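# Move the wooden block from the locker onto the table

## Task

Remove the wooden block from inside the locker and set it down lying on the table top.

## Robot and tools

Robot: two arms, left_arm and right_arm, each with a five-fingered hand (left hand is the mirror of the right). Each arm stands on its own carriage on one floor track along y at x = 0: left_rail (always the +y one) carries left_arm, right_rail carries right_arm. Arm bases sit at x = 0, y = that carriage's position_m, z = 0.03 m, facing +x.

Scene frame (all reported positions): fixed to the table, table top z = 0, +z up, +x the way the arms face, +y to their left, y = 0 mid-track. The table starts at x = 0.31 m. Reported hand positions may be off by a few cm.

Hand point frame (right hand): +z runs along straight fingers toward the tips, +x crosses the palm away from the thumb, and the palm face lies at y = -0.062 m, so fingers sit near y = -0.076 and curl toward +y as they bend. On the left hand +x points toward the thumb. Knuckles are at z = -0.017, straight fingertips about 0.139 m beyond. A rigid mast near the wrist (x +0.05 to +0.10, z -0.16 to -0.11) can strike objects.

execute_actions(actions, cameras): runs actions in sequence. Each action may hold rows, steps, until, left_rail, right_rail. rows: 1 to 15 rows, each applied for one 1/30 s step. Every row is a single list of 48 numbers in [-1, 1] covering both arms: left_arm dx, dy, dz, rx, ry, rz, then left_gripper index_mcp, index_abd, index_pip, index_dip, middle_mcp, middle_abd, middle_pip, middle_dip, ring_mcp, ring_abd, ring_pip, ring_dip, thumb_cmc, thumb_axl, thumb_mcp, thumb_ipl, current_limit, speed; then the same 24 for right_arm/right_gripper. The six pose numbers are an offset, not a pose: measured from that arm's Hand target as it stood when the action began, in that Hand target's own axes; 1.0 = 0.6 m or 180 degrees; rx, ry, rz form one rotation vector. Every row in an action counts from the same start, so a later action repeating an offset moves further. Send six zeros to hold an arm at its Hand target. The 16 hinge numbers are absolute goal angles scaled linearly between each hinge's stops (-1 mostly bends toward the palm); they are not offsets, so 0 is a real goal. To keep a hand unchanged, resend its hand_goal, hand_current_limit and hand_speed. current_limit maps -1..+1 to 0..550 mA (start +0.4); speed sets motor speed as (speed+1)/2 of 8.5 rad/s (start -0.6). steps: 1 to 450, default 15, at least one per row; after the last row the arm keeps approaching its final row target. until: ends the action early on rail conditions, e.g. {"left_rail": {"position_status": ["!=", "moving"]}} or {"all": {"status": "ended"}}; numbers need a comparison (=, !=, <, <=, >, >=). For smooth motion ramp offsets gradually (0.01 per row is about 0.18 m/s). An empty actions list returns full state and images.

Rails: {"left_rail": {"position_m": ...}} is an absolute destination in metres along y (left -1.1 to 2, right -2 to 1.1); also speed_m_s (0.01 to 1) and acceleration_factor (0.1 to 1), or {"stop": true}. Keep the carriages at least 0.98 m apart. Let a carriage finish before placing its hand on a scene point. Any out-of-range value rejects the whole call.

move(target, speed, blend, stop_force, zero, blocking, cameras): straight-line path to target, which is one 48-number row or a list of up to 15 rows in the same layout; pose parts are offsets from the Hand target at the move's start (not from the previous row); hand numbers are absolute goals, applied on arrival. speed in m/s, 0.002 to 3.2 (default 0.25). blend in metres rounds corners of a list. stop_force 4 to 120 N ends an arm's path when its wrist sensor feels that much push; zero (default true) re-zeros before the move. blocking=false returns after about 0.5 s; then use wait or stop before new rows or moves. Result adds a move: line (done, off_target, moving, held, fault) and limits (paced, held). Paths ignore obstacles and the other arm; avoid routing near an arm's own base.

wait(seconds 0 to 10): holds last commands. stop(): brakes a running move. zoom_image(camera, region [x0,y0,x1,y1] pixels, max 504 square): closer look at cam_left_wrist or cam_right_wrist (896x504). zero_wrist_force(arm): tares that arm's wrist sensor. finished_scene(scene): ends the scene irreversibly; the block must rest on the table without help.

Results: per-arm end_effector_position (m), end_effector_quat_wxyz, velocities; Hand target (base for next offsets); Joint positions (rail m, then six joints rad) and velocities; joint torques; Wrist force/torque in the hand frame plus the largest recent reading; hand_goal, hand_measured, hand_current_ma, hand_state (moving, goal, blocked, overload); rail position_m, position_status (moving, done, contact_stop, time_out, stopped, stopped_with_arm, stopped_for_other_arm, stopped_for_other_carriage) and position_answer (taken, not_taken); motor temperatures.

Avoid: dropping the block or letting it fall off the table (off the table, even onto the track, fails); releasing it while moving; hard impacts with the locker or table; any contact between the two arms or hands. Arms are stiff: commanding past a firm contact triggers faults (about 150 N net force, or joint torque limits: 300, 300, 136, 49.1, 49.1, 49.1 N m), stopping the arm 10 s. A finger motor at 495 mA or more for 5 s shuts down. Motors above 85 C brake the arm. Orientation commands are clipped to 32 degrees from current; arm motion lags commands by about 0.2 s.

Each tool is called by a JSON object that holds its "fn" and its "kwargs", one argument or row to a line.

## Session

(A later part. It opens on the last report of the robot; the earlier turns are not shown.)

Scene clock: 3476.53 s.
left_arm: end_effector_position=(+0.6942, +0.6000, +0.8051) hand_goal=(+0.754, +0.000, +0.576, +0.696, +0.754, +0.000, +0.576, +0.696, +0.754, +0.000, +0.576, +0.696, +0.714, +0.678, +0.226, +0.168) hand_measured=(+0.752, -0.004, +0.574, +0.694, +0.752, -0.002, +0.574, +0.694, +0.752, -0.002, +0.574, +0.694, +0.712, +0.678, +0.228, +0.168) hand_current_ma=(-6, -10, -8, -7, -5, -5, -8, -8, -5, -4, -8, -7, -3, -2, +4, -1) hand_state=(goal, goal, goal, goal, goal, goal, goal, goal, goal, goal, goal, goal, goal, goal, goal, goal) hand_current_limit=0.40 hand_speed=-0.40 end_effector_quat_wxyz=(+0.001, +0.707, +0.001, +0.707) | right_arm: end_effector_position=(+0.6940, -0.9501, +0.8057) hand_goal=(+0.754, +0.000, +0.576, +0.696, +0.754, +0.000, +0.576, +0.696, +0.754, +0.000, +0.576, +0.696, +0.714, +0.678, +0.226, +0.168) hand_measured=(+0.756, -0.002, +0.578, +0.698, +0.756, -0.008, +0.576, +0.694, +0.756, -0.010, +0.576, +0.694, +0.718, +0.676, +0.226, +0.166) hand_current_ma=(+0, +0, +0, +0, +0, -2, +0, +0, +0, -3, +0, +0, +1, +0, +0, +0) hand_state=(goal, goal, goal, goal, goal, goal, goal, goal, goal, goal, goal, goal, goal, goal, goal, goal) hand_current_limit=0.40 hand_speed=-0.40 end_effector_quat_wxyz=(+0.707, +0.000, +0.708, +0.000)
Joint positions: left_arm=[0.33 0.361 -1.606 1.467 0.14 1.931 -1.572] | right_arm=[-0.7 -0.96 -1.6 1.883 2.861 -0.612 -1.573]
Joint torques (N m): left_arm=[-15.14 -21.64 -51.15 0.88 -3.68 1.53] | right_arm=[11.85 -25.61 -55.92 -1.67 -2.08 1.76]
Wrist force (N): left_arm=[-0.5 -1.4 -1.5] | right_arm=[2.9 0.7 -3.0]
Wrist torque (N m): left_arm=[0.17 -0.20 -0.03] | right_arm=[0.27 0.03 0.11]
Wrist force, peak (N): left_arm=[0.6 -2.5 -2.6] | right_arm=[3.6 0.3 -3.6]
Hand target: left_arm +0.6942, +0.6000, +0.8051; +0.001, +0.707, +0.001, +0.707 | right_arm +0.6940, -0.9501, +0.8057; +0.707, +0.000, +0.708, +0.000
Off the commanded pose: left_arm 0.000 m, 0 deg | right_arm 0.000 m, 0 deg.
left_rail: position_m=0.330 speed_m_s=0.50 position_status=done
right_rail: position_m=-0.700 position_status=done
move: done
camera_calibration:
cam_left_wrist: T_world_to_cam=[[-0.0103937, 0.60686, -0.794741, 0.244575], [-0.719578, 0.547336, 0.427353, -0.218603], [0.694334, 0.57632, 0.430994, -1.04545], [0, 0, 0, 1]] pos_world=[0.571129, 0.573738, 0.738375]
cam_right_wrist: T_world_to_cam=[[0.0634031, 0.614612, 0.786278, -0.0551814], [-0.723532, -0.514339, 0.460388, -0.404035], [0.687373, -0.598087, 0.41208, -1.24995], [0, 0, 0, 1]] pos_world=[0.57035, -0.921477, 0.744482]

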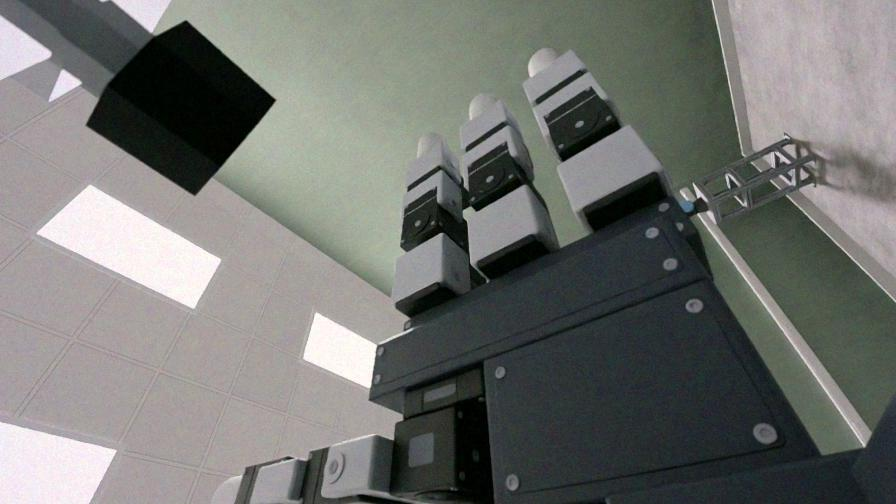

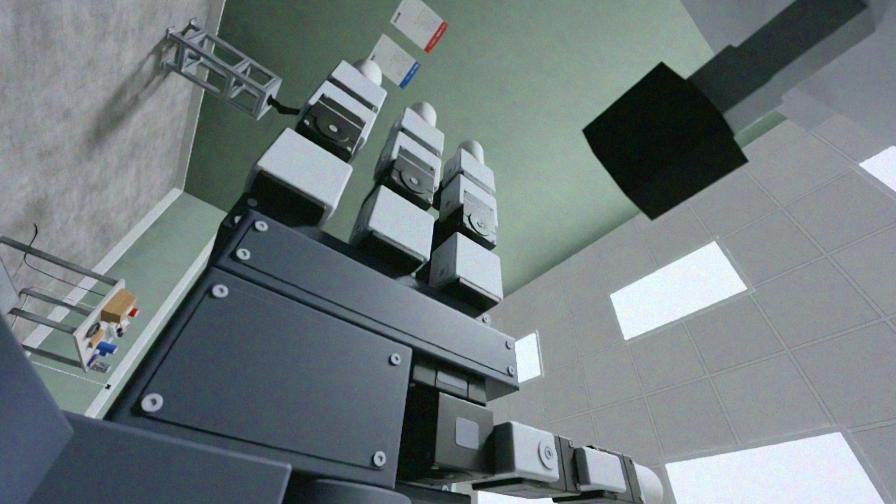

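{"fn": "move", "kwargs": {
  "target": [0,0.14,0,0,0,0,0.754,0,0.576,0.696,0.754,0,0.576,0.696,0.754,0,0.576,0.696,0.714,0.678,0.226,0.168,0.4,-0.4,0,0.15,0,0,0,0,0.754,0,0.576,0.696,0.754,0,0.576,0.696,0.754,0,0.576,0.696,0.714,0.678,0.226,0.168,0.4,-0.4],
  "stop_force": 15,
  "speed": 0.03,
  "cameras": ["cam_right_wrist"]
}}

Scene clock: 3507.87 s.
left_arm: end_effector_position=(+0.6942, +0.5161, +0.8053) hand_goal=(+0.754, +0.000, +0.576, +0.696, +0.754, +0.000, +0.576, +0.696, +0.754, +0.000, +0.576, +0.696, +0.714, +0.678, +0.226, +0.168) hand_measured=(+0.752, -0.004, +0.574, +0.694, +0.752, -0.002, +0.574, +0.694, +0.752, -0.002, +0.574, +0.694, +0.712, +0.678, +0.228, +0.168) hand_current_ma=(-6, -10, -8, -7, -5, -5, -8, -8, -5, -4, -8, -7, -3, -2, +4, -1) hand_state=(goal, goal, goal, goal, goal, goal, goal, goal, goal, goal, goal, goal, goal, goal, goal, goal) hand_current_limit=0.40 hand_speed=-0.40 end_effector_quat_wxyz=(+0.001, +0.707, +0.001, +0.707) | right_arm: end_effector_position=(+0.6940, -0.8713, +0.8057) hand_goal=(+0.754, +0.000, +0.576, +0.696, +0.754, +0.000, +0.576, +0.696, +0.754, +0.000, +0.576, +0.696, +0.714, +0.678, +0.226, +0.168) hand_measured=(+0.756, -0.002, +0.578, +0.698, +0.756, -0.008, +0.576, +0.694, +0.756, -0.010, +0.576, +0.694, +0.718, +0.676, +0.226, +0.166) hand_current_ma=(+0, +0, +0, +0, +0, -2, +0, +0, +0, -3, +0, +0, +1, +0, +0, +0) hand_state=(goal, goal, goal, goal, goal, goal, goal, goal, goal, goal, goal, goal, goal, goal, goal, goal) hand_current_limit=0.40 hand_speed=-0.40 end_effector_quat_wxyz=(+0.707, +0.000, +0.708, +0.000)
Joint positions: left_arm=[0.33 0.205 -1.688 1.542 0.147 1.776 -1.573] | right_arm=[-0.7 -0.865 -1.677 1.954 2.866 -0.707 -1.572]
Joint torques (N m): left_arm=[-20.78 -57.31 -36.91 0.56 -1.39 -2.43] | right_arm=[-7.35 -21.88 -55.58 -3.19 0.5 -1.67]
Wrist force (N): left_arm=[0.3 -11.7 -1.5] | right_arm=[2.9 -4.6 -2.7]
Wrist torque (N m): left_arm=[-0.53 -0.37 0.30] | right_arm=[-0.12 0.05 -0.09]
Wrist force, peak (N): left_arm=[1.2 -12.3 -1.2] | right_arm=[-5.1 -57.1 -4.1]
Hand target: left_arm +0.6942, +0.5160, +0.8053; +0.001, +0.707, +0.001, +0.707 | right_arm +0.6940, -0.8713, +0.8057; +0.707, +0.000, +0.708, +0.000 (not the last commanded pose)
Off the commanded pose: left_arm 0.000 m, 0 deg | right_arm 0.011 m, 0 deg.
left_rail: position_m=0.330 speed_m_s=0.50 position_status=done
right_rail: position_m=-0.700 position_status=done
move: contact (right_arm)
camera_calibration:
cam_right_wrist: T_world_to_cam=[[0.0633165, 0.614624, 0.786275, -0.103551], [-0.72345, -0.514447, 0.460396, -0.363649], [0.687467, -0.597982, 0.412076, -1.20279], [0, 0, 0, 1]] pos_world=[0.57035, -0.842677, 0.744482]
Images, in order (width x height): cam_right_wrist 896x504.

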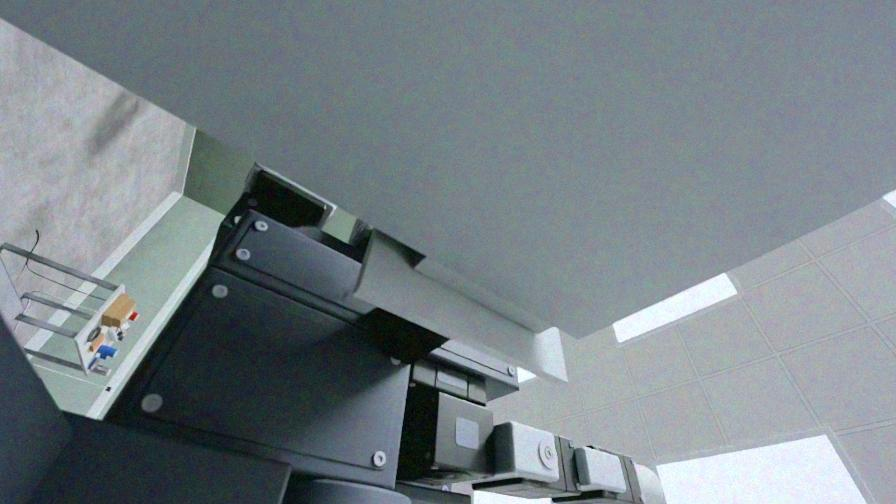

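{"fn": "move", "kwargs": {
  "target": [0,0.025,0,0,0,0,0.754,0,0.576,0.696,0.754,0,0.576,0.696,0.754,0,0.576,0.696,0.714,0.678,0.226,0.168,0.4,-0.4,0,0.025,0,0,0,0,0.754,0,0.576,0.696,0.754,0,0.576,0.696,0.754,0,0.576,0.696,0.714,0.678,0.226,0.168,0.4,-0.4],
  "stop_force": 80,
  "speed": 0.008,
  "cameras": ["cam_right_wrist"]
}}

Scene clock: 3515.63 s.
left_arm: end_effector_position=(+0.6942, +0.5149, +0.8053) hand_goal=(+0.754, +0.000, +0.576, +0.696, +0.754, +0.000, +0.576, +0.696, +0.754, +0.000, +0.576, +0.696, +0.714, +0.678, +0.226, +0.168) hand_measured=(+0.752, -0.004, +0.574, +0.694, +0.752, -0.002, +0.574, +0.694, +0.752, -0.002, +0.574, +0.694, +0.712, +0.678, +0.228, +0.168) hand_current_ma=(-6, -10, -8, -7, -5, -5, -8, -8, -5, -4, -8, -7, -3, -2, +4, -1) hand_state=(goal, goal, goal, goal, goal, goal, goal, goal, goal, goal, goal, goal, goal, goal, goal, goal) hand_current_limit=0.40 hand_speed=-0.40 end_effector_quat_wxyz=(+0.000, +0.707, +0.001, +0.707) | right_arm: end_effector_position=(+0.6941, -0.8702, +0.8057) hand_goal=(+0.754, +0.000, +0.576, +0.696, +0.754, +0.000, +0.576, +0.696, +0.754, +0.000, +0.576, +0.696, +0.714, +0.678, +0.226, +0.168) hand_measured=(+0.756, -0.002, +0.578, +0.698, +0.756, -0.008, +0.576, +0.694, +0.756, -0.010, +0.576, +0.694, +0.718, +0.676, +0.226, +0.166) hand_current_ma=(+0, +0, +0, +0, +0, -2, +0, +0, +0, -3, +0, +0, +1, +0, +0, +0) hand_state=(goal, goal, goal, goal, goal, goal, goal, goal, goal, goal, goal, goal, goal, goal, goal, goal) hand_current_limit=0.40 hand_speed=-0.40 end_effector_quat_wxyz=(+0.707, +0.000, +0.708, -0.001)
Joint positions: left_arm=[0.33 0.202 -1.69 1.543 0.148 1.772 -1.573] | right_arm=[-0.7 -0.863 -1.678 1.955 2.866 -0.709 -1.572]
Joint torques (N m): left_arm=[-52.8 -32.44 -46.78 2.45 25.55 -1.33] | right_arm=[53.17 -52.92 -43.35 -11.65 18.12 -1.2]
Wrist force (N): left_arm=[5.2 -111.0 13.8] | right_arm=[-12.1 -97.7 -1.3]
Wrist torque (N m): left_arm=[-8.06 -0.37 2.32] | right_arm=[-6.35 0.97 -2.74]
Wrist force, peak (N): left_arm=[5.5 -113.2 20.5] | right_arm=[-14.1 -99.2 0.1]
Hand target: left_arm +0.6943, +0.5149, +0.8053; +0.000, +0.707, +0.001, +0.707 (not the last commanded pose) | right_arm +0.6941, -0.8702, +0.8057; +0.707, +0.000, +0.708, -0.001 (not the last commanded pose)
Off the commanded pose: left_arm 0.014 m, 0 deg | right_arm 0.014 m, 0 deg.
left_rail: position_m=0.330 speed_m_s=0.50 position_status=done
right_rail: position_m=-0.700 position_status=done
move: contact (left_arm, right_arm)
camera_calibration:
cam_right_wrist: T_world_to_cam=[[0.0639903, 0.614429, 0.786372, -0.104917], [-0.723863, -0.513858, 0.460405, -0.362233], [0.68697, -0.598687, 0.411881, -1.2023], [0, 0, 0, 1]] pos_world=[0.570453, -0.841475, 0.744483]
Images, in order (width x height): cam_right_wrist 896x504.

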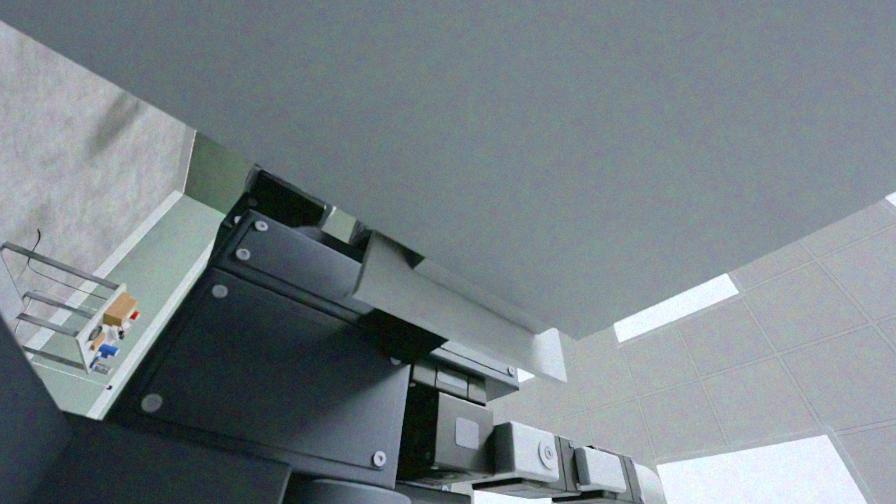

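{"fn": "move", "kwargs": {
  "target": [
    [0,-0.1,0,0,0,0,0.754,0,0.576,0.696,0.754,0,0.576,0.696,0.754,0,0.576,0.696,0.714,0.678,0.226,0.168,0.4,-0.4,0,-0.1,0,0,0,0,0.754,0,0.576,0.696,0.754,0,0.576,0.696,0.754,0,0.576,0.696,0.714,0.678,0.226,0.168,0.4,-0.4],
    [0,-0.1,0,0,0,0,0.754,0,0.576,0.696,0.754,0,0.576,0.696,0.754,0,0.576,0.696,0.714,0.678,0.226,0.168,0.4,-0.4,0.55,-0.1,0.023,0,0,0,0.754,0,0.576,0.696,0.754,0,0.576,0.696,0.754,0,0.576,0.696,0.714,0.678,0.226,0.168,0.4,-0.4]
  ],
  "speed": 0.12,
  "cameras": ["cam_right_wrist"]
}}

{"fn": "move", "kwargs": {
  "target": [0,0,0,0,0,0,0.754,0,0.576,0.696,0.754,0,0.576,0.696,0.754,0,0.576,0.696,0.714,0.678,0.226,0.168,0.4,-0.4,0,0.18,0,0,0,0,0.754,0,0.576,0.696,0.754,0,0.576,0.696,0.754,0,0.576,0.696,0.714,0.678,0.226,0.168,0.4,-0.4],
  "stop_force": 15,
  "speed": 0.02,
  "cameras": ["cam_right_wrist"]
}}

{"fn": "move", "kwargs": {
  "target": [0,0,0,0,0,0,0.754,0,0.576,0.696,0.754,0,0.576,0.696,0.754,0,0.576,0.696,0.714,0.678,0.226,0.168,0.4,-0.4,0,0.03,0,0,0,0,0.754,0,0.576,0.696,0.754,0,0.576,0.696,0.754,0,0.576,0.696,0.714,0.678,0.226,0.168,0.4,-0.4],
  "stop_force": 80,
  "speed": 0.006,
  "cameras": ["cam_right_wrist"]
}}

Scene clock: 3596.00 s.
left_arm: end_effector_position=(+0.6942, +0.5749, +0.8051) hand_goal=(+0.754, +0.000, +0.576, +0.696, +0.754, +0.000, +0.576, +0.696, +0.754, +0.000, +0.576, +0.696, +0.714, +0.678, +0.226, +0.168) hand_measured=(+0.752, -0.004, +0.574, +0.694, +0.752, -0.002, +0.574, +0.694, +0.752, -0.002, +0.574, +0.694, +0.712, +0.678, +0.228, +0.168) hand_current_ma=(-6, -10, -8, -7, -4, -5, -8, -8, -5, -4, -8, -7, -3, -2, +4, -1) hand_state=(goal, goal, goal, goal, goal, goal, goal, goal, goal, goal, goal, goal, goal, goal, goal, goal) hand_current_limit=0.40 hand_speed=-0.40 end_effector_quat_wxyz=(+0.000, +0.707, +0.001, +0.707) | right_arm: end_effector_position=(+0.7074, -0.9303, +0.4758) hand_goal=(+0.754, +0.000, +0.576, +0.696, +0.754, +0.000, +0.576, +0.696, +0.754, +0.000, +0.576, +0.696, +0.714, +0.678, +0.226, +0.168) hand_measured=(+0.756, -0.002, +0.578, +0.698, +0.756, -0.008, +0.576, +0.694, +0.756, -0.010, +0.576, +0.694, +0.716, +0.676, +0.226, +0.166) hand_current_ma=(+0, +0, +0, +0, +0, -2, +0, +0, +0, -3, +0, +0, +0, +0, +0, +0) hand_state=(goal, goal, goal, goal, goal, goal, goal, goal, goal, goal, goal, goal, goal, goal, goal, goal) hand_current_limit=0.40 hand_speed=-0.40 end_effector_quat_wxyz=(+0.707, +0.000, +0.708, -0.001)
Joint positions: left_arm=[0.33 0.316 -1.633 1.492 0.142 1.886 -1.572] | right_arm=[-0.7 -0.917 -1.255 2.189 2.21 -0.655 -1.573]
Joint torques (N m): left_arm=[9.2 -18.5 -51.16 -1.41 3.3 2.23] | right_arm=[12.49 -36.53 -19.55 -3.83 -2.19 1.74]
Wrist force (N): left_arm=[2.2 -2.5 -1.8] | right_arm=[2.6 0.6 -2.3]
Wrist torque (N m): left_arm=[0.04 -0.57 0.24] | right_arm=[0.15 0.04 0.06]
Wrist force, peak (N): left_arm=[4.7 -111.6 13.3] | right_arm=[-11.2 -98.7 -1.6]
Hand target: left_arm +0.6942, +0.5749, +0.8051; +0.000, +0.707, +0.001, +0.707 | right_arm +0.7074, -0.9303, +0.4757; +0.707, +0.000, +0.708, -0.001
Off the commanded pose: left_arm 0.000 m, 0 deg | right_arm 0.000 m, 0 deg.
left_rail: position_m=0.330 speed_m_s=0.50 position_status=done
right_rail: position_m=-0.700 position_status=done
move: done
camera_calibration:
cam_right_wrist: T_world_to_cam=[[0.0640014, 0.614511, 0.786308, 0.190537], [-0.723773, -0.513883, 0.460518, -0.231717], [0.687064, -0.598582, 0.411877, -1.11148], [0, 0, 0, 1]] pos_world=[0.583753, -0.901475, 0.414683]
Images, in order (width x height): cam_right_wrist 896x504.

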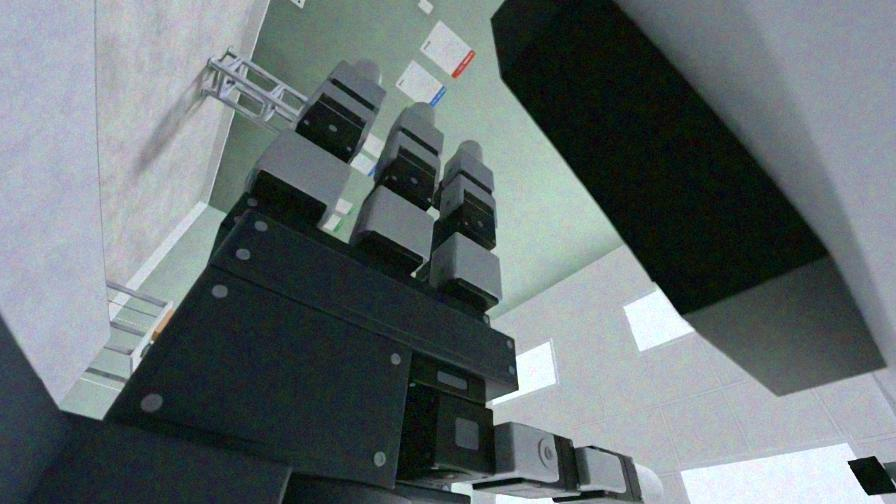

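Scene clock: 3601.60 s.
left_arm: end_effector_position=(+0.6942, +0.5749, +0.8051) hand_goal=(+0.754, +0.000, +0.576, +0.696, +0.754, +0.000, +0.576, +0.696, +0.754, +0.000, +0.576, +0.696, +0.714, +0.678, +0.226, +0.168) hand_measured=(+0.752, -0.004, +0.574, +0.694, +0.752, -0.002, +0.574, +0.694, +0.752, -0.002, +0.574, +0.694, +0.712, +0.678, +0.228, +0.168) hand_current_ma=(-6, -10, -8, -7, -4, -5, -8, -8, -5, -4, -8, -7, -3, -2, +4, -1) hand_state=(goal, goal, goal, goal, goal, goal, goal, goal, goal, goal, goal, goal, goal, goal, goal, goal) hand_current_limit=0.40 hand_speed=-0.40 end_effector_quat_wxyz=(+0.000, +0.707, +0.001, +0.707) | right_arm: end_effector_position=(+0.7075, -0.8499, +0.4757) hand_goal=(+0.754, +0.000, +0.576, +0.696, +0.754, +0.000, +0.576, +0.696, +0.754, +0.000, +0.576, +0.696, +0.714, +0.678, +0.226, +0.168) hand_measured=(+0.756, -0.002, +0.578, +0.698, +0.756, -0.008, +0.576, +0.694, +0.756, -0.010, +0.576, +0.694, +0.716, +0.676, +0.226, +0.166) hand_current_ma=(+0, +0, +0, +0, +0, -2, +0, +0, +0, -3, +0, +0, +0, +0, +0, +0) hand_state=(goal, goal, goal, goal, goal, goal, goal, goal, goal, goal, goal, goal, goal, goal, goal, goal) hand_current_limit=0.40 hand_speed=-0.40 end_effector_quat_wxyz=(+0.707, +0.000, +0.708, -0.001)
Joint positions: left_arm=[0.33 0.316 -1.633 1.492 0.142 1.886 -1.572] | right_arm=[-0.7 -0.814 -1.307 2.269 2.182 -0.758 -1.572]
Joint torques (N m): left_arm=[9.23 -19.25 -50.38 -1.18 3.37 2.03] | right_arm=[-10.16 -34.62 -38.51 -2.51 -0.58 1.49]
Wrist force (N): left_arm=[2.0 -2.7 -2.0] | right_arm=[3.0 0.0 -3.3]
Wrist torque (N m): left_arm=[0.03 -0.54 0.23] | right_arm=[0.20 -0.02 0.09]
Wrist force, peak (N): left_arm=[2.1 -3.2 -2.1] | right_arm=[8.6 -59.5 -14.5]
Hand target: left_arm +0.6942, +0.5749, +0.8051; +0.000, +0.707, +0.001, +0.707 | right_arm +0.7075, -0.8499, +0.4757; +0.707, +0.000, +0.708, -0.001 (not the last commanded pose)
Off the commanded pose: left_arm 0.000 m, 0 deg | right_arm 0.028 m, 0 deg.
left_rail: position_m=0.330 speed_m_s=0.50 position_status=done
right_rail: position_m=-0.700 position_status=done
move: contact (right_arm)
camera_calibration:
cam_right_wrist: T_world_to_cam=[[0.0639, 0.614439, 0.786372, 0.141316], [-0.723781, -0.51397, 0.460408, -0.190309], [0.687064, -0.598582, 0.411877, -1.0634], [0, 0, 0, 1]] pos_world=[0.583852, -0.821176, 0.414483]
Images, in order (width x height): cam_right_wrist 896x504.

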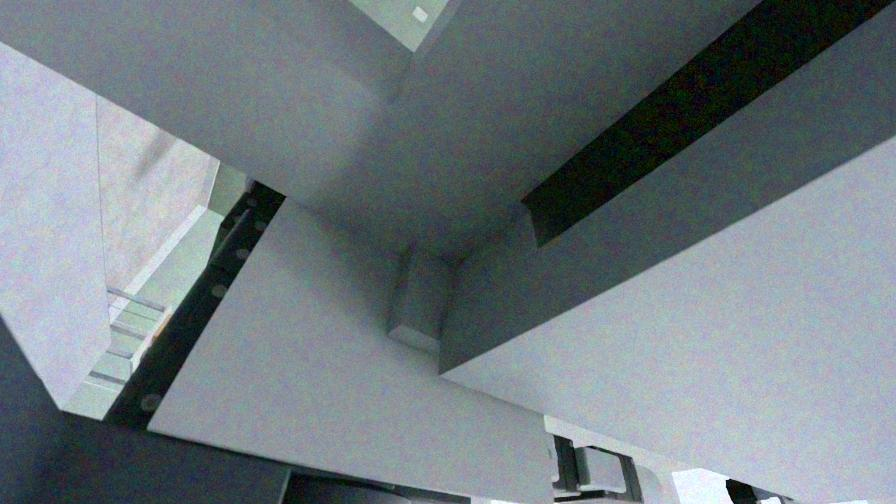

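Scene clock: 3603.17 s.
left_arm: end_effector_position=(+0.6942, +0.5749, +0.8051) hand_goal=(+0.754, +0.000, +0.576, +0.696, +0.754, +0.000, +0.576, +0.696, +0.754, +0.000, +0.576, +0.696, +0.714, +0.678, +0.226, +0.168) hand_measured=(+0.752, -0.004, +0.574, +0.694, +0.752, -0.002, +0.574, +0.694, +0.752, -0.002, +0.574, +0.694, +0.712, +0.678, +0.228, +0.168) hand_current_ma=(-6, -10, -8, -7, -4, -5, -8, -8, -5, -4, -8, -7, -3, -2, +4, -1) hand_state=(goal, goal, goal, goal, goal, goal, goal, goal, goal, goal, goal, goal, goal, goal, goal, goal) hand_current_limit=0.40 hand_speed=-0.40 end_effector_quat_wxyz=(+0.000, +0.707, +0.001, +0.707) | right_arm: end_effector_position=(+0.7076, -0.8492, +0.4757) hand_goal=(+0.754, +0.000, +0.576, +0.696, +0.754, +0.000, +0.576, +0.696, +0.754, +0.000, +0.576, +0.696, +0.714, +0.678, +0.226, +0.168) hand_measured=(+0.756, -0.002, +0.578, +0.698, +0.756, -0.008, +0.576, +0.694, +0.756, -0.010, +0.576, +0.694, +0.716, +0.676, +0.226, +0.166) hand_current_ma=(+0, +0, +0, +0, +0, -2, +0, +0, +0, -3, +0, +0, +0, +0, +0, +0) hand_state=(goal, goal, goal, goal, goal, goal, goal, goal, goal, goal, goal, goal, goal, goal, goal, goal) hand_current_limit=0.40 hand_speed=-0.40 end_effector_quat_wxyz=(+0.707, +0.001, +0.708, -0.001)
Joint positions: left_arm=[0.33 0.316 -1.633 1.492 0.142 1.886 -1.572] | right_arm=[-0.7 -0.813 -1.308 2.27 2.182 -0.76 -1.572]
Joint torques (N m): left_arm=[9.04 -18.72 -51.21 -1.2 3.21 1.99] | right_arm=[45.21 -48.45 -21.8 -8.44 11.99 1.7]
Wrist force (N): left_arm=[2.1 -2.8 -2.0] | right_arm=[8.7 -85.1 -17.0]
Wrist torque (N m): left_arm=[0.01 -0.56 0.25] | right_arm=[-7.12 -0.10 -2.27]
Wrist force, peak (N): left_arm=[2.0 -3.1 -2.2] | right_arm=[9.1 -99.3 -11.4]
Hand target: left_arm +0.6942, +0.5749, +0.8051; +0.000, +0.707, +0.001, +0.707 | right_arm +0.7076, -0.8492, +0.4757; +0.707, +0.001, +0.708, -0.001 (not the last commanded pose)
Off the commanded pose: left_arm 0.000 m, 0 deg | right_arm 0.017 m, 0 deg.
left_rail: position_m=0.330 speed_m_s=0.50 position_status=done
right_rail: position_m=-0.700 position_status=done
move: contact (right_arm)
camera_calibration:
cam_right_wrist: T_world_to_cam=[[0.0644232, 0.614375, 0.78638, 0.140456], [-0.724221, -0.513356, 0.460401, -0.18906], [0.686552, -0.599174, 0.411871, -1.06317], [0, 0, 0, 1]] pos_world=[0.583955, -0.820374, 0.414483]
Images, in order (width x height): cam_right_wrist 896x504.

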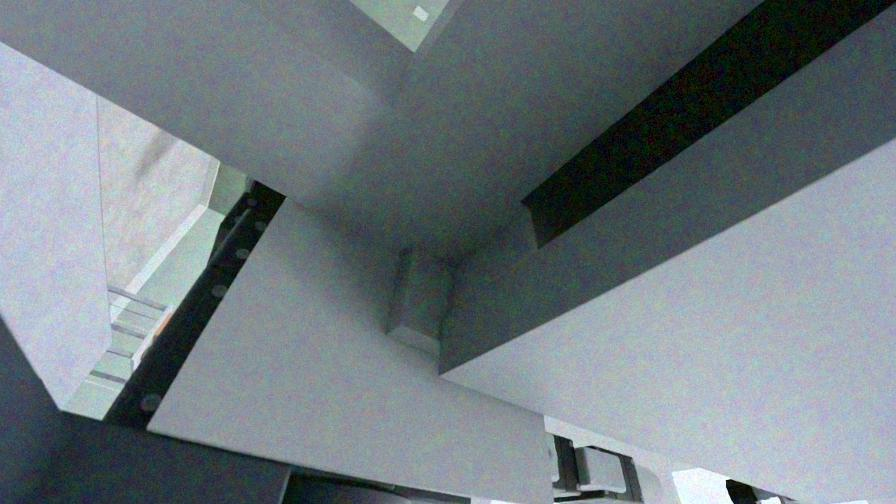

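{"fn": "zoom_image", "kwargs": {
  "camera": "cam_right_wrist",
  "region": [270, 150, 620, 440]
}}

{"fn": "zoom_image", "kwargs": {
  "camera": "cam_right_wrist",
  "region": [500, 0, 896, 250]
}}

Scaled by 1.440.

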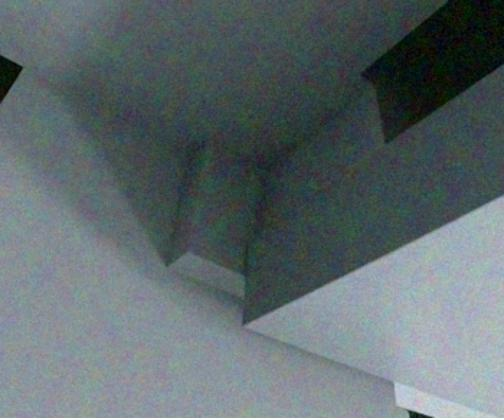

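Scaled by 1.273.

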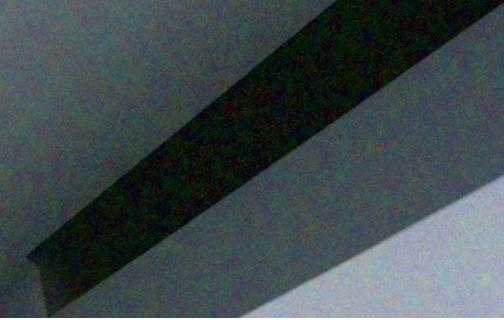

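{"fn": "move", "kwargs": {
  "target": [
    [0,0,0,0,0,0,0.754,0,0.576,0.696,0.754,0,0.576,0.696,0.754,0,0.576,0.696,0.714,0.678,0.226,0.168,0.4,-0.4,0,-0.168,0,0,0,0,0.754,0,0.576,0.696,0.754,0,0.576,0.696,0.754,0,0.576,0.696,0.714,0.678,0.226,0.168,0.4,-0.4],
    [0,0,0,0,0,0,0.754,0,0.576,0.696,0.754,0,0.576,0.696,0.754,0,0.576,0.696,0.714,0.678,0.226,0.168,0.4,-0.4,0,-0.168,-0.43,0,0,0,0.754,0,0.576,0.696,0.754,0,0.576,0.696,0.754,0,0.576,0.696,0.714,0.678,0.226,0.168,0.4,-0.4],
    [0,0,0,0,0,0,0.754,0,0.576,0.696,0.754,0,0.576,0.696,0.754,0,0.576,0.696,0.714,0.678,0.226,0.168,0.4,-0.4,-0.85,-0.1,-0.38,0.385,-0.385,0.385,0.754,0,0.576,0.696,0.754,0,0.576,0.696,0.754,0,0.576,0.696,0.714,0.678,0.226,0.168,0.4,-0.4]
  ],
  "speed": [0.15,0.3,0.3],
  "blend": [0,0.05,0],
  "cameras": ["cam_right_wrist"]
}}

Scene clock: 3652.40 s.
left_arm: end_effector_position=(+0.6942, +0.5749, +0.8051) hand_goal=(+0.754, +0.000, +0.576, +0.696, +0.754, +0.000, +0.576, +0.696, +0.754, +0.000, +0.576, +0.696, +0.714, +0.678, +0.226, +0.168) hand_measured=(+0.752, -0.004, +0.574, +0.694, +0.752, -0.002, +0.574, +0.694, +0.752, -0.002, +0.574, +0.694, +0.712, +0.678, +0.228, +0.168) hand_current_ma=(-6, -10, -8, -7, -4, -5, -8, -8, -5, -4, -8, -7, -3, -2, +4, -1) hand_state=(goal, goal, goal, goal, goal, goal, goal, goal, goal, goal, goal, goal, goal, goal, goal, goal) hand_current_limit=0.40 hand_speed=-0.40 end_effector_quat_wxyz=(+0.000, +0.707, +0.001, +0.707) | right_arm: end_effector_position=(+0.4801, -0.9087, +0.9860) hand_goal=(+0.754, +0.000, +0.576, +0.696, +0.754, +0.000, +0.576, +0.696, +0.754, +0.000, +0.576, +0.696, +0.714, +0.678, +0.226, +0.168) hand_measured=(+0.762, -0.002, +0.578, +0.698, +0.762, -0.004, +0.576, +0.694, +0.762, -0.004, +0.576, +0.694, +0.722, +0.676, +0.226, +0.166) hand_current_ma=(+3, +0, +0, +0, +2, -1, +0, +0, +3, -1, +0, +0, +3, +0, +0, +0) hand_state=(goal, goal, goal, goal, goal, goal, goal, goal, goal, goal, goal, goal, goal, goal, goal, goal) hand_current_limit=0.40 hand_speed=-0.40 end_effector_quat_wxyz=(+0.707, +0.707, -0.001, -0.001)
Joint positions: left_arm=[0.33 0.316 -1.633 1.492 0.142 1.886 -1.572] | right_arm=[-0.7 -0.277 -1.729 1.79 3.079 -2.867 -0.003]
Joint torques (N m): left_arm=[9.15 -19.77 -50.25 -1.58 3.26 1.67] | right_arm=[12.1 -35.75 -37.75 0.45 -2.03 1.36]
Wrist force (N): left_arm=[2.3 -2.4 -2.0] | right_arm=[0.7 -2.8 -2.3]
Wrist torque (N m): left_arm=[0.07 -0.60 0.26] | right_arm=[0.26 0.03 -0.22]
Wrist force, peak (N): left_arm=[2.0 -3.1 -2.4] | right_arm=[9.0 -84.9 -17.0]
Hand target: left_arm +0.6942, +0.5749, +0.8051; +0.000, +0.707, +0.001, +0.707 | right_arm +0.4801, -0.9087, +0.9860; +0.707, +0.707, -0.001, -0.001
Off the commanded pose: left_arm 0.000 m, 0 deg | right_arm 0.000 m, 0 deg.
left_rail: position_m=0.330 speed_m_s=0.50 position_status=done
right_rail: position_m=-0.700 position_status=done
move: done
camera_calibration:
cam_right_wrist: T_world_to_cam=[[-0.78599, -0.0596789, 0.615353, -0.245219], [-0.458076, 0.724657, -0.51482, 1.33947], [-0.415195, -0.686521, -0.59691, 0.291402], [0, 0, 0, 1]] pos_world=[0.541828, -0.785238, 1.01442]
Images, in order (width x height): cam_right_wrist 896x504.

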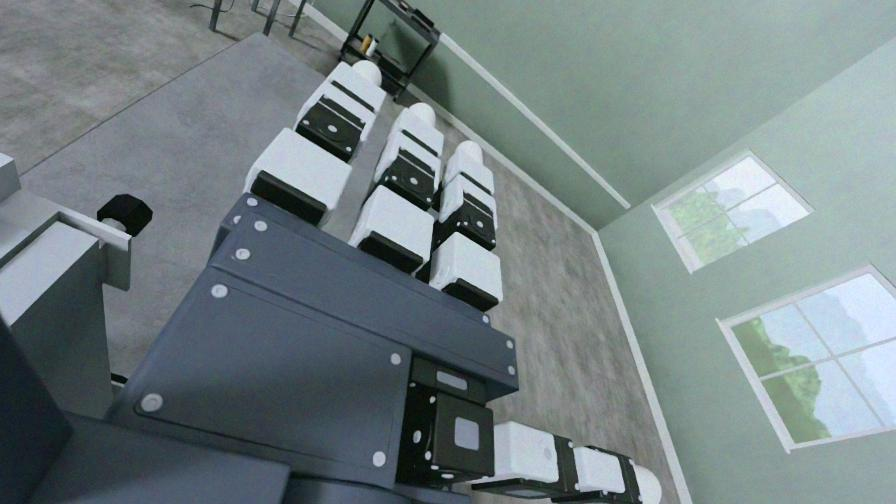

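Great view of the right knob.

{"fn": "zoom_image", "kwargs": {
  "camera": "cam_right_wrist",
  "region": [0, 140, 200, 420]
}}

Scaled by 1.800.

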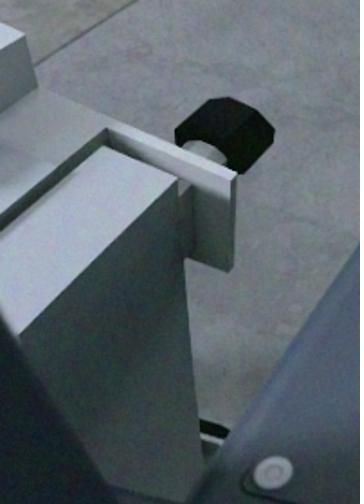

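{"fn": "zoom_image", "kwargs": {
  "camera": "cam_right_wrist",
  "region": [50, 180, 160, 300]
}}

Scaled by 4.200.

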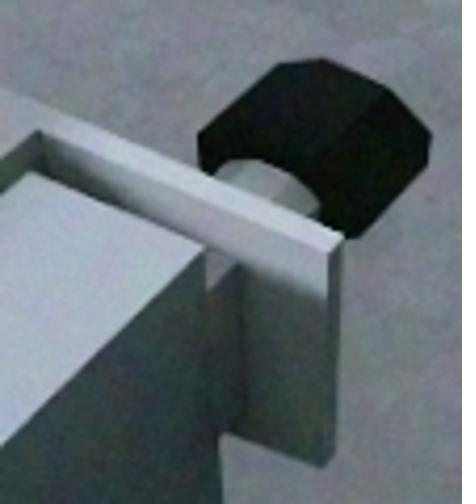

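{"fn": "move", "kwargs": {
  "target": [0,0,0,0,0,0,0.754,0,0.576,0.696,0.754,0,0.576,0.696,0.754,0,0.576,0.696,0.714,0.678,0.226,0.168,0.4,-0.4,0.287,0.057,-0.124,0,0,0,1,0,1,1,0.754,0,0.576,0.696,0.754,0,0.576,0.696,0.714,0.678,0.226,0.168,0.8,-0.4],
  "speed": 0.15
}}

{"fn": "move", "kwargs": {
  "target": [0,0,0,0,0,0,0.754,0,0.576,0.696,0.754,0,0.576,0.696,0.754,0,0.576,0.696,0.714,0.678,0.226,0.168,0.4,-0.4,0,-0.112,0,0,0,0,1,0,1,1,0.754,0,0.576,0.696,0.754,0,0.576,0.696,0.714,0.678,0.226,0.168,0.8,-0.4],
  "speed": 0.03,
  "stop_force": 8,
  "cameras": ["cam_right_wrist"]
}}

Scene clock: 3690.77 s.
left_arm: end_effector_position=(+0.6942, +0.5749, +0.8051) hand_goal=(+0.754, +0.000, +0.576, +0.696, +0.754, +0.000, +0.576, +0.696, +0.754, +0.000, +0.576, +0.696, +0.714, +0.678, +0.226, +0.168) hand_measured=(+0.752, -0.004, +0.574, +0.694, +0.752, -0.002, +0.574, +0.694, +0.752, -0.002, +0.574, +0.694, +0.712, +0.678, +0.228, +0.168) hand_current_ma=(-6, -10, -8, -7, -4, -5, -8, -8, -5, -4, -8, -7, -3, -2, +4, -1) hand_state=(goal, goal, goal, goal, goal, goal, goal, goal, goal, goal, goal, goal, goal, goal, goal, goal) hand_current_limit=0.40 hand_speed=-0.40 end_effector_quat_wxyz=(+0.000, +0.707, +0.001, +0.707) | right_arm: end_effector_position=(+0.5510, -0.8769, +0.9994) hand_goal=(+1.000, +0.000, +1.000, +1.000, +0.754, +0.000, +0.576, +0.696, +0.754, +0.000, +0.576, +0.696, +0.714, +0.678, +0.226, +0.168) hand_measured=(+1.000, -0.002, +0.998, +0.998, +0.762, -0.002, +0.576, +0.694, +0.764, -0.002, +0.576, +0.694, +0.722, +0.676, +0.226, +0.166) hand_current_ma=(+0, +0, +0, +0, +3, +0, +0, +0, +4, +0, +0, +0, +3, +0, +0, +0) hand_state=(goal, goal, goal, goal, goal, goal, goal, goal, goal, goal, goal, goal, goal, goal, goal, goal) hand_current_limit=0.80 hand_speed=-0.40 end_effector_quat_wxyz=(+0.707, +0.707, +0.001, -0.001)
Joint positions: left_arm=[0.33 0.316 -1.633 1.492 0.142 1.886 -1.572] | right_arm=[-0.7 -0.185 -1.604 1.654 3.095 -2.957 0.001]
Joint torques (N m): left_arm=[7.25 -20.3 -50.76 -1.4 3.04 1.55] | right_arm=[-0.22 -34.83 -47.83 -1.12 -0.38 -0.19]
Wrist force (N): left_arm=[2.2 -2.6 -2.0] | right_arm=[1.0 -3.3 -2.6]
Wrist torque (N m): left_arm=[0.04 -0.58 0.25] | right_arm=[0.19 -0.05 -0.13]
Wrist force, peak (N): left_arm=[2.2 -3.5 -2.1] | right_arm=[6.3 -1.3 -5.4]
Hand target: left_arm +0.6942, +0.5749, +0.8051; +0.000, +0.707, +0.001, +0.707 | right_arm +0.5510, -0.8769, +0.9994; +0.707, +0.707, +0.001, -0.001 (not the last commanded pose)
Off the commanded pose: left_arm 0.000 m, 0 deg | right_arm 0.112 m, 0 deg.
FORCE FAULT: contact force on the right arm reached its limit, and that arm stopped for 10 seconds. The contact can be on any part of that arm, not only on its tool. That arm's remaining commands of this call were not run. That arm's target is now where it stood when the stop ended, not its last command. That arm accepts commands again.
left_rail: position_m=0.330 speed_m_s=0.50 position_status=done
right_rail: position_m=-0.700 position_status=done
move: fault (right_arm)

not run: an earlier result of this reply reported a stop or a fault. Calls in your next reply go to the robot.

{"fn": "move", "kwargs": {
  "target": [
    [0,0,0,0,0,0,0.754,0,0.576,0.696,0.754,0,0.576,0.696,0.754,0,0.576,0.696,0.714,0.678,0.226,0.168,0.4,-0.4,-0.252,0,0,0,0,0,1,0,1,1,1,0,1,1,-0.48,0,-0.3,0.3,0.714,0.678,0.226,0.168,0.8,-0.4],
    [0,0,0,0,0,0,0.754,0,0.576,0.696,0.754,0,0.576,0.696,0.754,0,0.576,0.696,0.714,0.678,0.226,0.168,0.4,-0.4,-0.302,-0.355,0.06,0.097,0.097,0.493,1,0,1,1,1,0,1,1,-0.48,0,-0.3,0.3,0.714,0.678,0.226,0.168,0.8,-0.4]
  ],
  "speed": 0.2,
  "cameras": ["cam_right_wrist"]
}}

Scene clock: 3745.83 s.
left_arm: end_effector_position=(+0.6942, +0.5749, +0.8051) hand_goal=(+0.754, +0.000, +0.576, +0.696, +0.754, +0.000, +0.576, +0.696, +0.754, +0.000, +0.576, +0.696, +0.714, +0.678, +0.226, +0.168) hand_measured=(+0.752, -0.004, +0.574, +0.694, +0.752, -0.002, +0.574, +0.694, +0.752, -0.002, +0.574, +0.694, +0.712, +0.678, +0.228, +0.168) hand_current_ma=(-6, -10, -8, -7, -4, -5, -8, -8, -5, -4, -8, -7, -3, -2, +4, -1) hand_state=(goal, goal, goal, goal, goal, goal, goal, goal, goal, goal, goal, goal, goal, goal, goal, goal) hand_current_limit=0.40 hand_speed=-0.40 end_effector_quat_wxyz=(+0.000, +0.707, +0.001, +0.707) | right_arm: end_effector_position=(+0.3916, -0.8868, +0.9404) hand_goal=(+1.000, +0.000, +1.000, +1.000, +1.000, +0.000, +1.000, +1.000, -0.480, +0.000, -0.300, +0.300, +0.714, +0.678, +0.226, +0.168) hand_measured=(+1.000, -0.002, +0.998, +0.998, +1.000, -0.002, +0.998, +0.998, -0.478, -0.002, -0.300, +0.302, +0.722, +0.676, +0.226, +0.166) hand_current_ma=(+0, +0, +0, +0, +0, +0, +0, +0, +0, +0, +0, +0, +3, +0, +0, +0) hand_state=(goal, goal, goal, goal, goal, goal, goal, goal, goal, goal, goal, goal, goal, goal, goal, goal) hand_current_limit=0.80 hand_speed=-0.40 end_effector_quat_wxyz=(+0.665, +0.715, -0.118, +0.179)
Joint positions: left_arm=[0.33 0.316 -1.633 1.492 0.142 1.886 -1.572] | right_arm=[-0.7 -0.261 -1.899 1.941 3.244 -2.778 0.563]
Joint torques (N m): left_arm=[5.69 -19.78 -50.51 -1.61 2.77 1.6] | right_arm=[11.6 -4.08 -58.16 -4.11 -2.42 -2.31]
Wrist force (N): left_arm=[1.8 -2.3 -2.0] | right_arm=[0.0 -2.9 -2.4]
Wrist torque (N m): left_arm=[0.08 -0.52 0.21] | right_arm=[0.14 0.02 -0.10]
Wrist force, peak (N): left_arm=[2.2 -2.8 -2.3] | right_arm=[2.3 -3.4 -2.5]
Hand target: left_arm +0.6942, +0.5749, +0.8051; +0.000, +0.707, +0.001, +0.707 | right_arm +0.3917, -0.8868, +0.9404; +0.665, +0.715, -0.118, +0.179 (not the last commanded pose)
Off the commanded pose: left_arm 0.000 m, 0 deg | right_arm 0.157 m, 67 deg.
left_rail: position_m=0.330 speed_m_s=0.50 position_status=done
right_rail: position_m=-0.700 position_status=done
move: held (right_arm; a check stopped the path); path passed 1 of 2 targets; limits=held
pose unreachable (right arm): on one or more control steps of this call, first in action 0 (counted from 0), this arm could not follow its commanded pose, so it was not sent that pose on those steps. It may still have moved: this result reports where it is.
cause: moving toward the commanded pose would bring two parts of the arm too close to each other (joints 5 (wrist 1) to 7 (wrist 3) lie between them).
camera_calibration:
cam_right_wrist: T_world_to_cam=[[-0.95837, -0.169453, 0.229811, 0.047292], [-0.278464, 0.732632, -0.621054, 1.29629], [-0.0631281, -0.659193, -0.749319, 0.272199], [0, 0, 0, 1]] pos_world=[0.423477, -0.762258, 0.998162]
Images, in order (width x height): cam_right_wrist 896x504.

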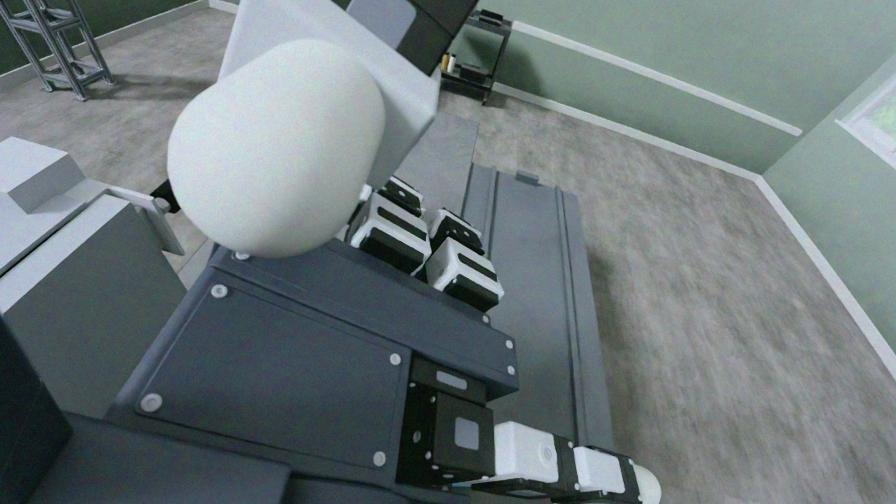

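{"fn": "move", "kwargs": {
  "target": [
    [0,-0.042,-0.407,0,0,0,0.754,0,0.576,0.696,0.754,0,0.576,0.696,0.754,0,0.576,0.696,0.714,0.678,0.226,0.168,0.8,-0.4,0,0,0,0,0,0,1,0,1,1,1,0,1,1,-0.48,0,-0.3,0.3,0.714,0.678,0.226,0.168,0.8,-0.4],
    [0.408,0.125,-0.407,0.473,0.319,-0.473,0.754,0,0.576,0.696,0.754,0,0.576,0.696,0.754,0,0.576,0.696,0.714,0.678,0.226,0.168,0.8,-0.4,0,0,0,0,0,0,1,0,1,1,1,0,1,1,-0.48,0,-0.3,0.3,0.714,0.678,0.226,0.168,0.8,-0.4]
  ],
  "speed": 0.3,
  "cameras": ["cam_left_wrist"]
}}

Scene clock: 3835.93 s.
left_arm: end_effector_position=(+0.4503, +0.5002, +1.0503) hand_goal=(+0.754, +0.000, +0.576, +0.696, +0.754, +0.000, +0.576, +0.696, +0.754, +0.000, +0.576, +0.696, +0.714, +0.678, +0.226, +0.168) hand_measured=(+0.762, -0.004, +0.576, +0.694, +0.760, -0.002, +0.576, +0.694, +0.760, -0.002, +0.576, +0.694, +0.720, +0.678, +0.226, +0.168) hand_current_ma=(+25, -8, -1, -6, +21, -5, -1, -7, +24, -4, -1, -6, +21, -2, +2, -1) hand_state=(goal, goal, goal, goal, goal, goal, goal, goal, goal, goal, goal, goal, goal, goal, goal, goal) hand_current_limit=0.80 hand_speed=-0.40 end_effector_quat_wxyz=(-0.001, +0.000, +0.829, +0.559) | right_arm: end_effector_position=(+0.3917, -0.8868, +0.9404) hand_goal=(+1.000, +0.000, +1.000, +1.000, +1.000, +0.000, +1.000, +1.000, -0.480, +0.000, -0.300, +0.300, +0.714, +0.678, +0.226, +0.168) hand_measured=(+1.000, -0.002, +0.998, +0.998, +1.000, -0.002, +0.998, +0.998, -0.478, -0.002, -0.300, +0.302, +0.722, +0.676, +0.226, +0.166) hand_current_ma=(+0, +0, +0, +0, +0, +0, +0, +0, +0, +0, +0, +0, +3, +0, +0, +0) hand_state=(goal, goal, goal, goal, goal, goal, goal, goal, goal, goal, goal, goal, goal, goal, goal, goal) hand_current_limit=0.80 hand_speed=-0.40 end_effector_quat_wxyz=(+0.665, +0.715, -0.118, +0.179)
Joint positions: left_arm=[0.33 -0.558 -1.705 1.065 -0.013 -0.667 -2.599] | right_arm=[-0.7 -0.261 -1.899 1.941 3.244 -2.778 0.562]
Joint torques (N m): left_arm=[9.13 -2.86 -41.35 -4.71 -2.42 -2.46] | right_arm=[-4.44 -3.96 -40.07 -4.3 -0.53 -2.22]
Wrist force (N): left_arm=[3.7 -3.9 -1.6] | right_arm=[0.2 -2.6 -2.4]
Wrist torque (N m): left_arm=[-0.13 -0.58 0.64] | right_arm=[0.20 -0.01 -0.08]
Wrist force, peak (N): left_arm=[3.8 -5.1 -2.2] | right_arm=[0.1 -3.4 -3.0]
Hand target: left_arm +0.4503, +0.5002, +1.0504; -0.001, +0.000, +0.830, +0.558 | right_arm +0.3917, -0.8868, +0.9404; +0.665, +0.715, -0.118, +0.179
Off the commanded pose: left_arm 0.000 m, 0 deg | right_arm 0.000 m, 0 deg.
left_rail: position_m=0.330 speed_m_s=0.50 position_status=done
right_rail: position_m=-0.700 position_status=done
move: done
camera_calibration:
cam_left_wrist: T_world_to_cam=[[0.792858, -0.237234, -0.561334, 0.312787], [-0.427622, -0.872848, -0.235108, 0.830449], [-0.434184, 0.426446, -0.793491, 0.945019], [0, 0, 0, 1]] pos_world=[0.517434, 0.39606, 1.12069]
Images, in order (width x height): cam_left_wrist 896x504.

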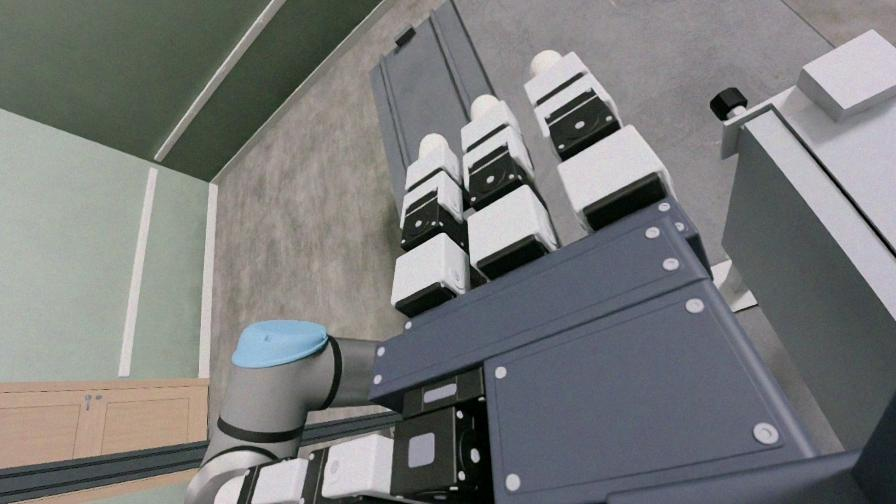

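{"fn": "zoom_image", "kwargs": {
  "camera": "cam_left_wrist",
  "region": [680, 20, 896, 200]
}}

Scaled by 2.333.

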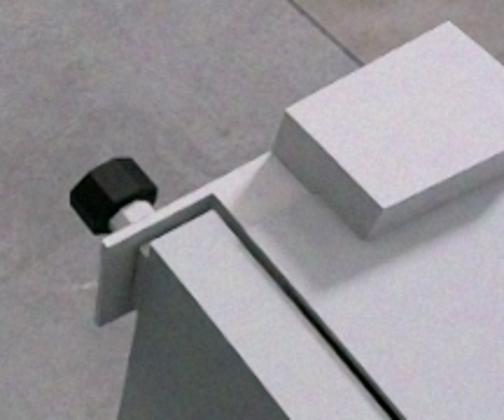

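{"fn": "move", "kwargs": {
  "target": [-0.298,-0.0343,0.093,0,0,0,1,0,1,1,1,0,1,1,-0.48,0,-0.3,0.3,0.714,0.678,0.226,0.168,0.8,-0.4,0,0,0,0,0,0,1,0,1,1,1,0,1,1,-0.48,0,-0.3,0.3,0.714,0.678,0.226,0.168,0.8,-0.4],
  "speed": 0.15,
  "cameras": ["cam_left_wrist"]
}}

Scene clock: 3849.80 s.
left_arm: end_effector_position=(+0.6289, +0.5442, +1.0101) hand_goal=(+1.000, +0.000, +1.000, +1.000, +1.000, +0.000, +1.000, +1.000, -0.480, +0.000, -0.300, +0.300, +0.714, +0.678, +0.226, +0.168) hand_measured=(+1.000, -0.002, +0.998, +0.998, +1.000, -0.002, +0.998, +0.998, -0.472, -0.002, -0.298, +0.302, +0.720, +0.678, +0.226, +0.168) hand_current_ma=(+0, -7, -7, -7, +0, -5, -7, -8, +25, -4, +3, +6, +21, -2, +1, -1) hand_state=(goal, goal, goal, goal, goal, goal, goal, goal, goal, goal, goal, goal, goal, goal, goal, goal) hand_current_limit=0.80 hand_speed=-0.40 end_effector_quat_wxyz=(-0.001, +0.000, +0.830, +0.558) | right_arm: end_effector_position=(+0.3917, -0.8868, +0.9404) hand_goal=(+1.000, +0.000, +1.000, +1.000, +1.000, +0.000, +1.000, +1.000, -0.480, +0.000, -0.300, +0.300, +0.714, +0.678, +0.226, +0.168) hand_measured=(+1.000, -0.002, +0.998, +0.998, +1.000, -0.002, +0.998, +0.998, -0.478, -0.002, -0.300, +0.302, +0.722, +0.676, +0.226, +0.166) hand_current_ma=(+0, +0, +0, +0, +0, +0, +0, +0, +0, +0, +0, +0, +3, +0, +0, +0) hand_state=(goal, goal, goal, goal, goal, goal, goal, goal, goal, goal, goal, goal, goal, goal, goal, goal) hand_current_limit=0.80 hand_speed=-0.40 end_effector_quat_wxyz=(+0.665, +0.715, -0.118, +0.179)
Joint positions: left_arm=[0.33 -0.341 -1.509 1 -0.373 -0.51 -2.327] | right_arm=[-0.7 -0.261 -1.899 1.941 3.244 -2.778 0.562]
Joint torques (N m): left_arm=[8.56 -26.59 -45.37 -6.13 4.89 2.56] | right_arm=[-5.43 -4.13 -40.31 -4.19 -0.27 -2.34]
Wrist force (N): left_arm=[3.4 -3.7 -1.6] | right_arm=[0.2 -3.1 -2.5]
Wrist torque (N m): left_arm=[-0.18 -0.52 0.52] | right_arm=[0.15 -0.02 -0.09]
Wrist force, peak (N): left_arm=[4.8 -4.4 -2.0] | right_arm=[-0.2 -3.6 -3.1]
Hand target: left_arm +0.6291, +0.5443, +1.0101; -0.001, +0.000, +0.830, +0.558 | right_arm +0.3917, -0.8868, +0.9404; +0.665, +0.715, -0.118, +0.179
Off the commanded pose: left_arm 0.000 m, 0 deg | right_arm 0.000 m, 0 deg.
left_rail: position_m=0.330 speed_m_s=0.50 position_status=done
right_rail: position_m=-0.700 position_status=done
move: done
camera_calibration:
cam_left_wrist: T_world_to_cam=[[0.793, -0.236975, -0.561243, 0.158744], [-0.427273, -0.873023, -0.23509, 0.935592], [-0.434268, 0.426231, -0.793561, 0.972131], [0, 0, 0, 1]] pos_world=[0.696034, 0.44006, 1.08049]
Images, in order (width x height): cam_left_wrist 896x504.

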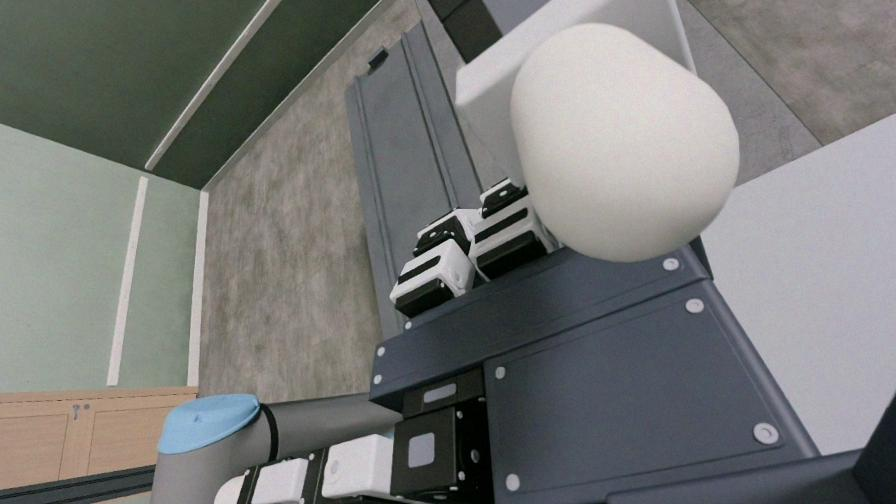

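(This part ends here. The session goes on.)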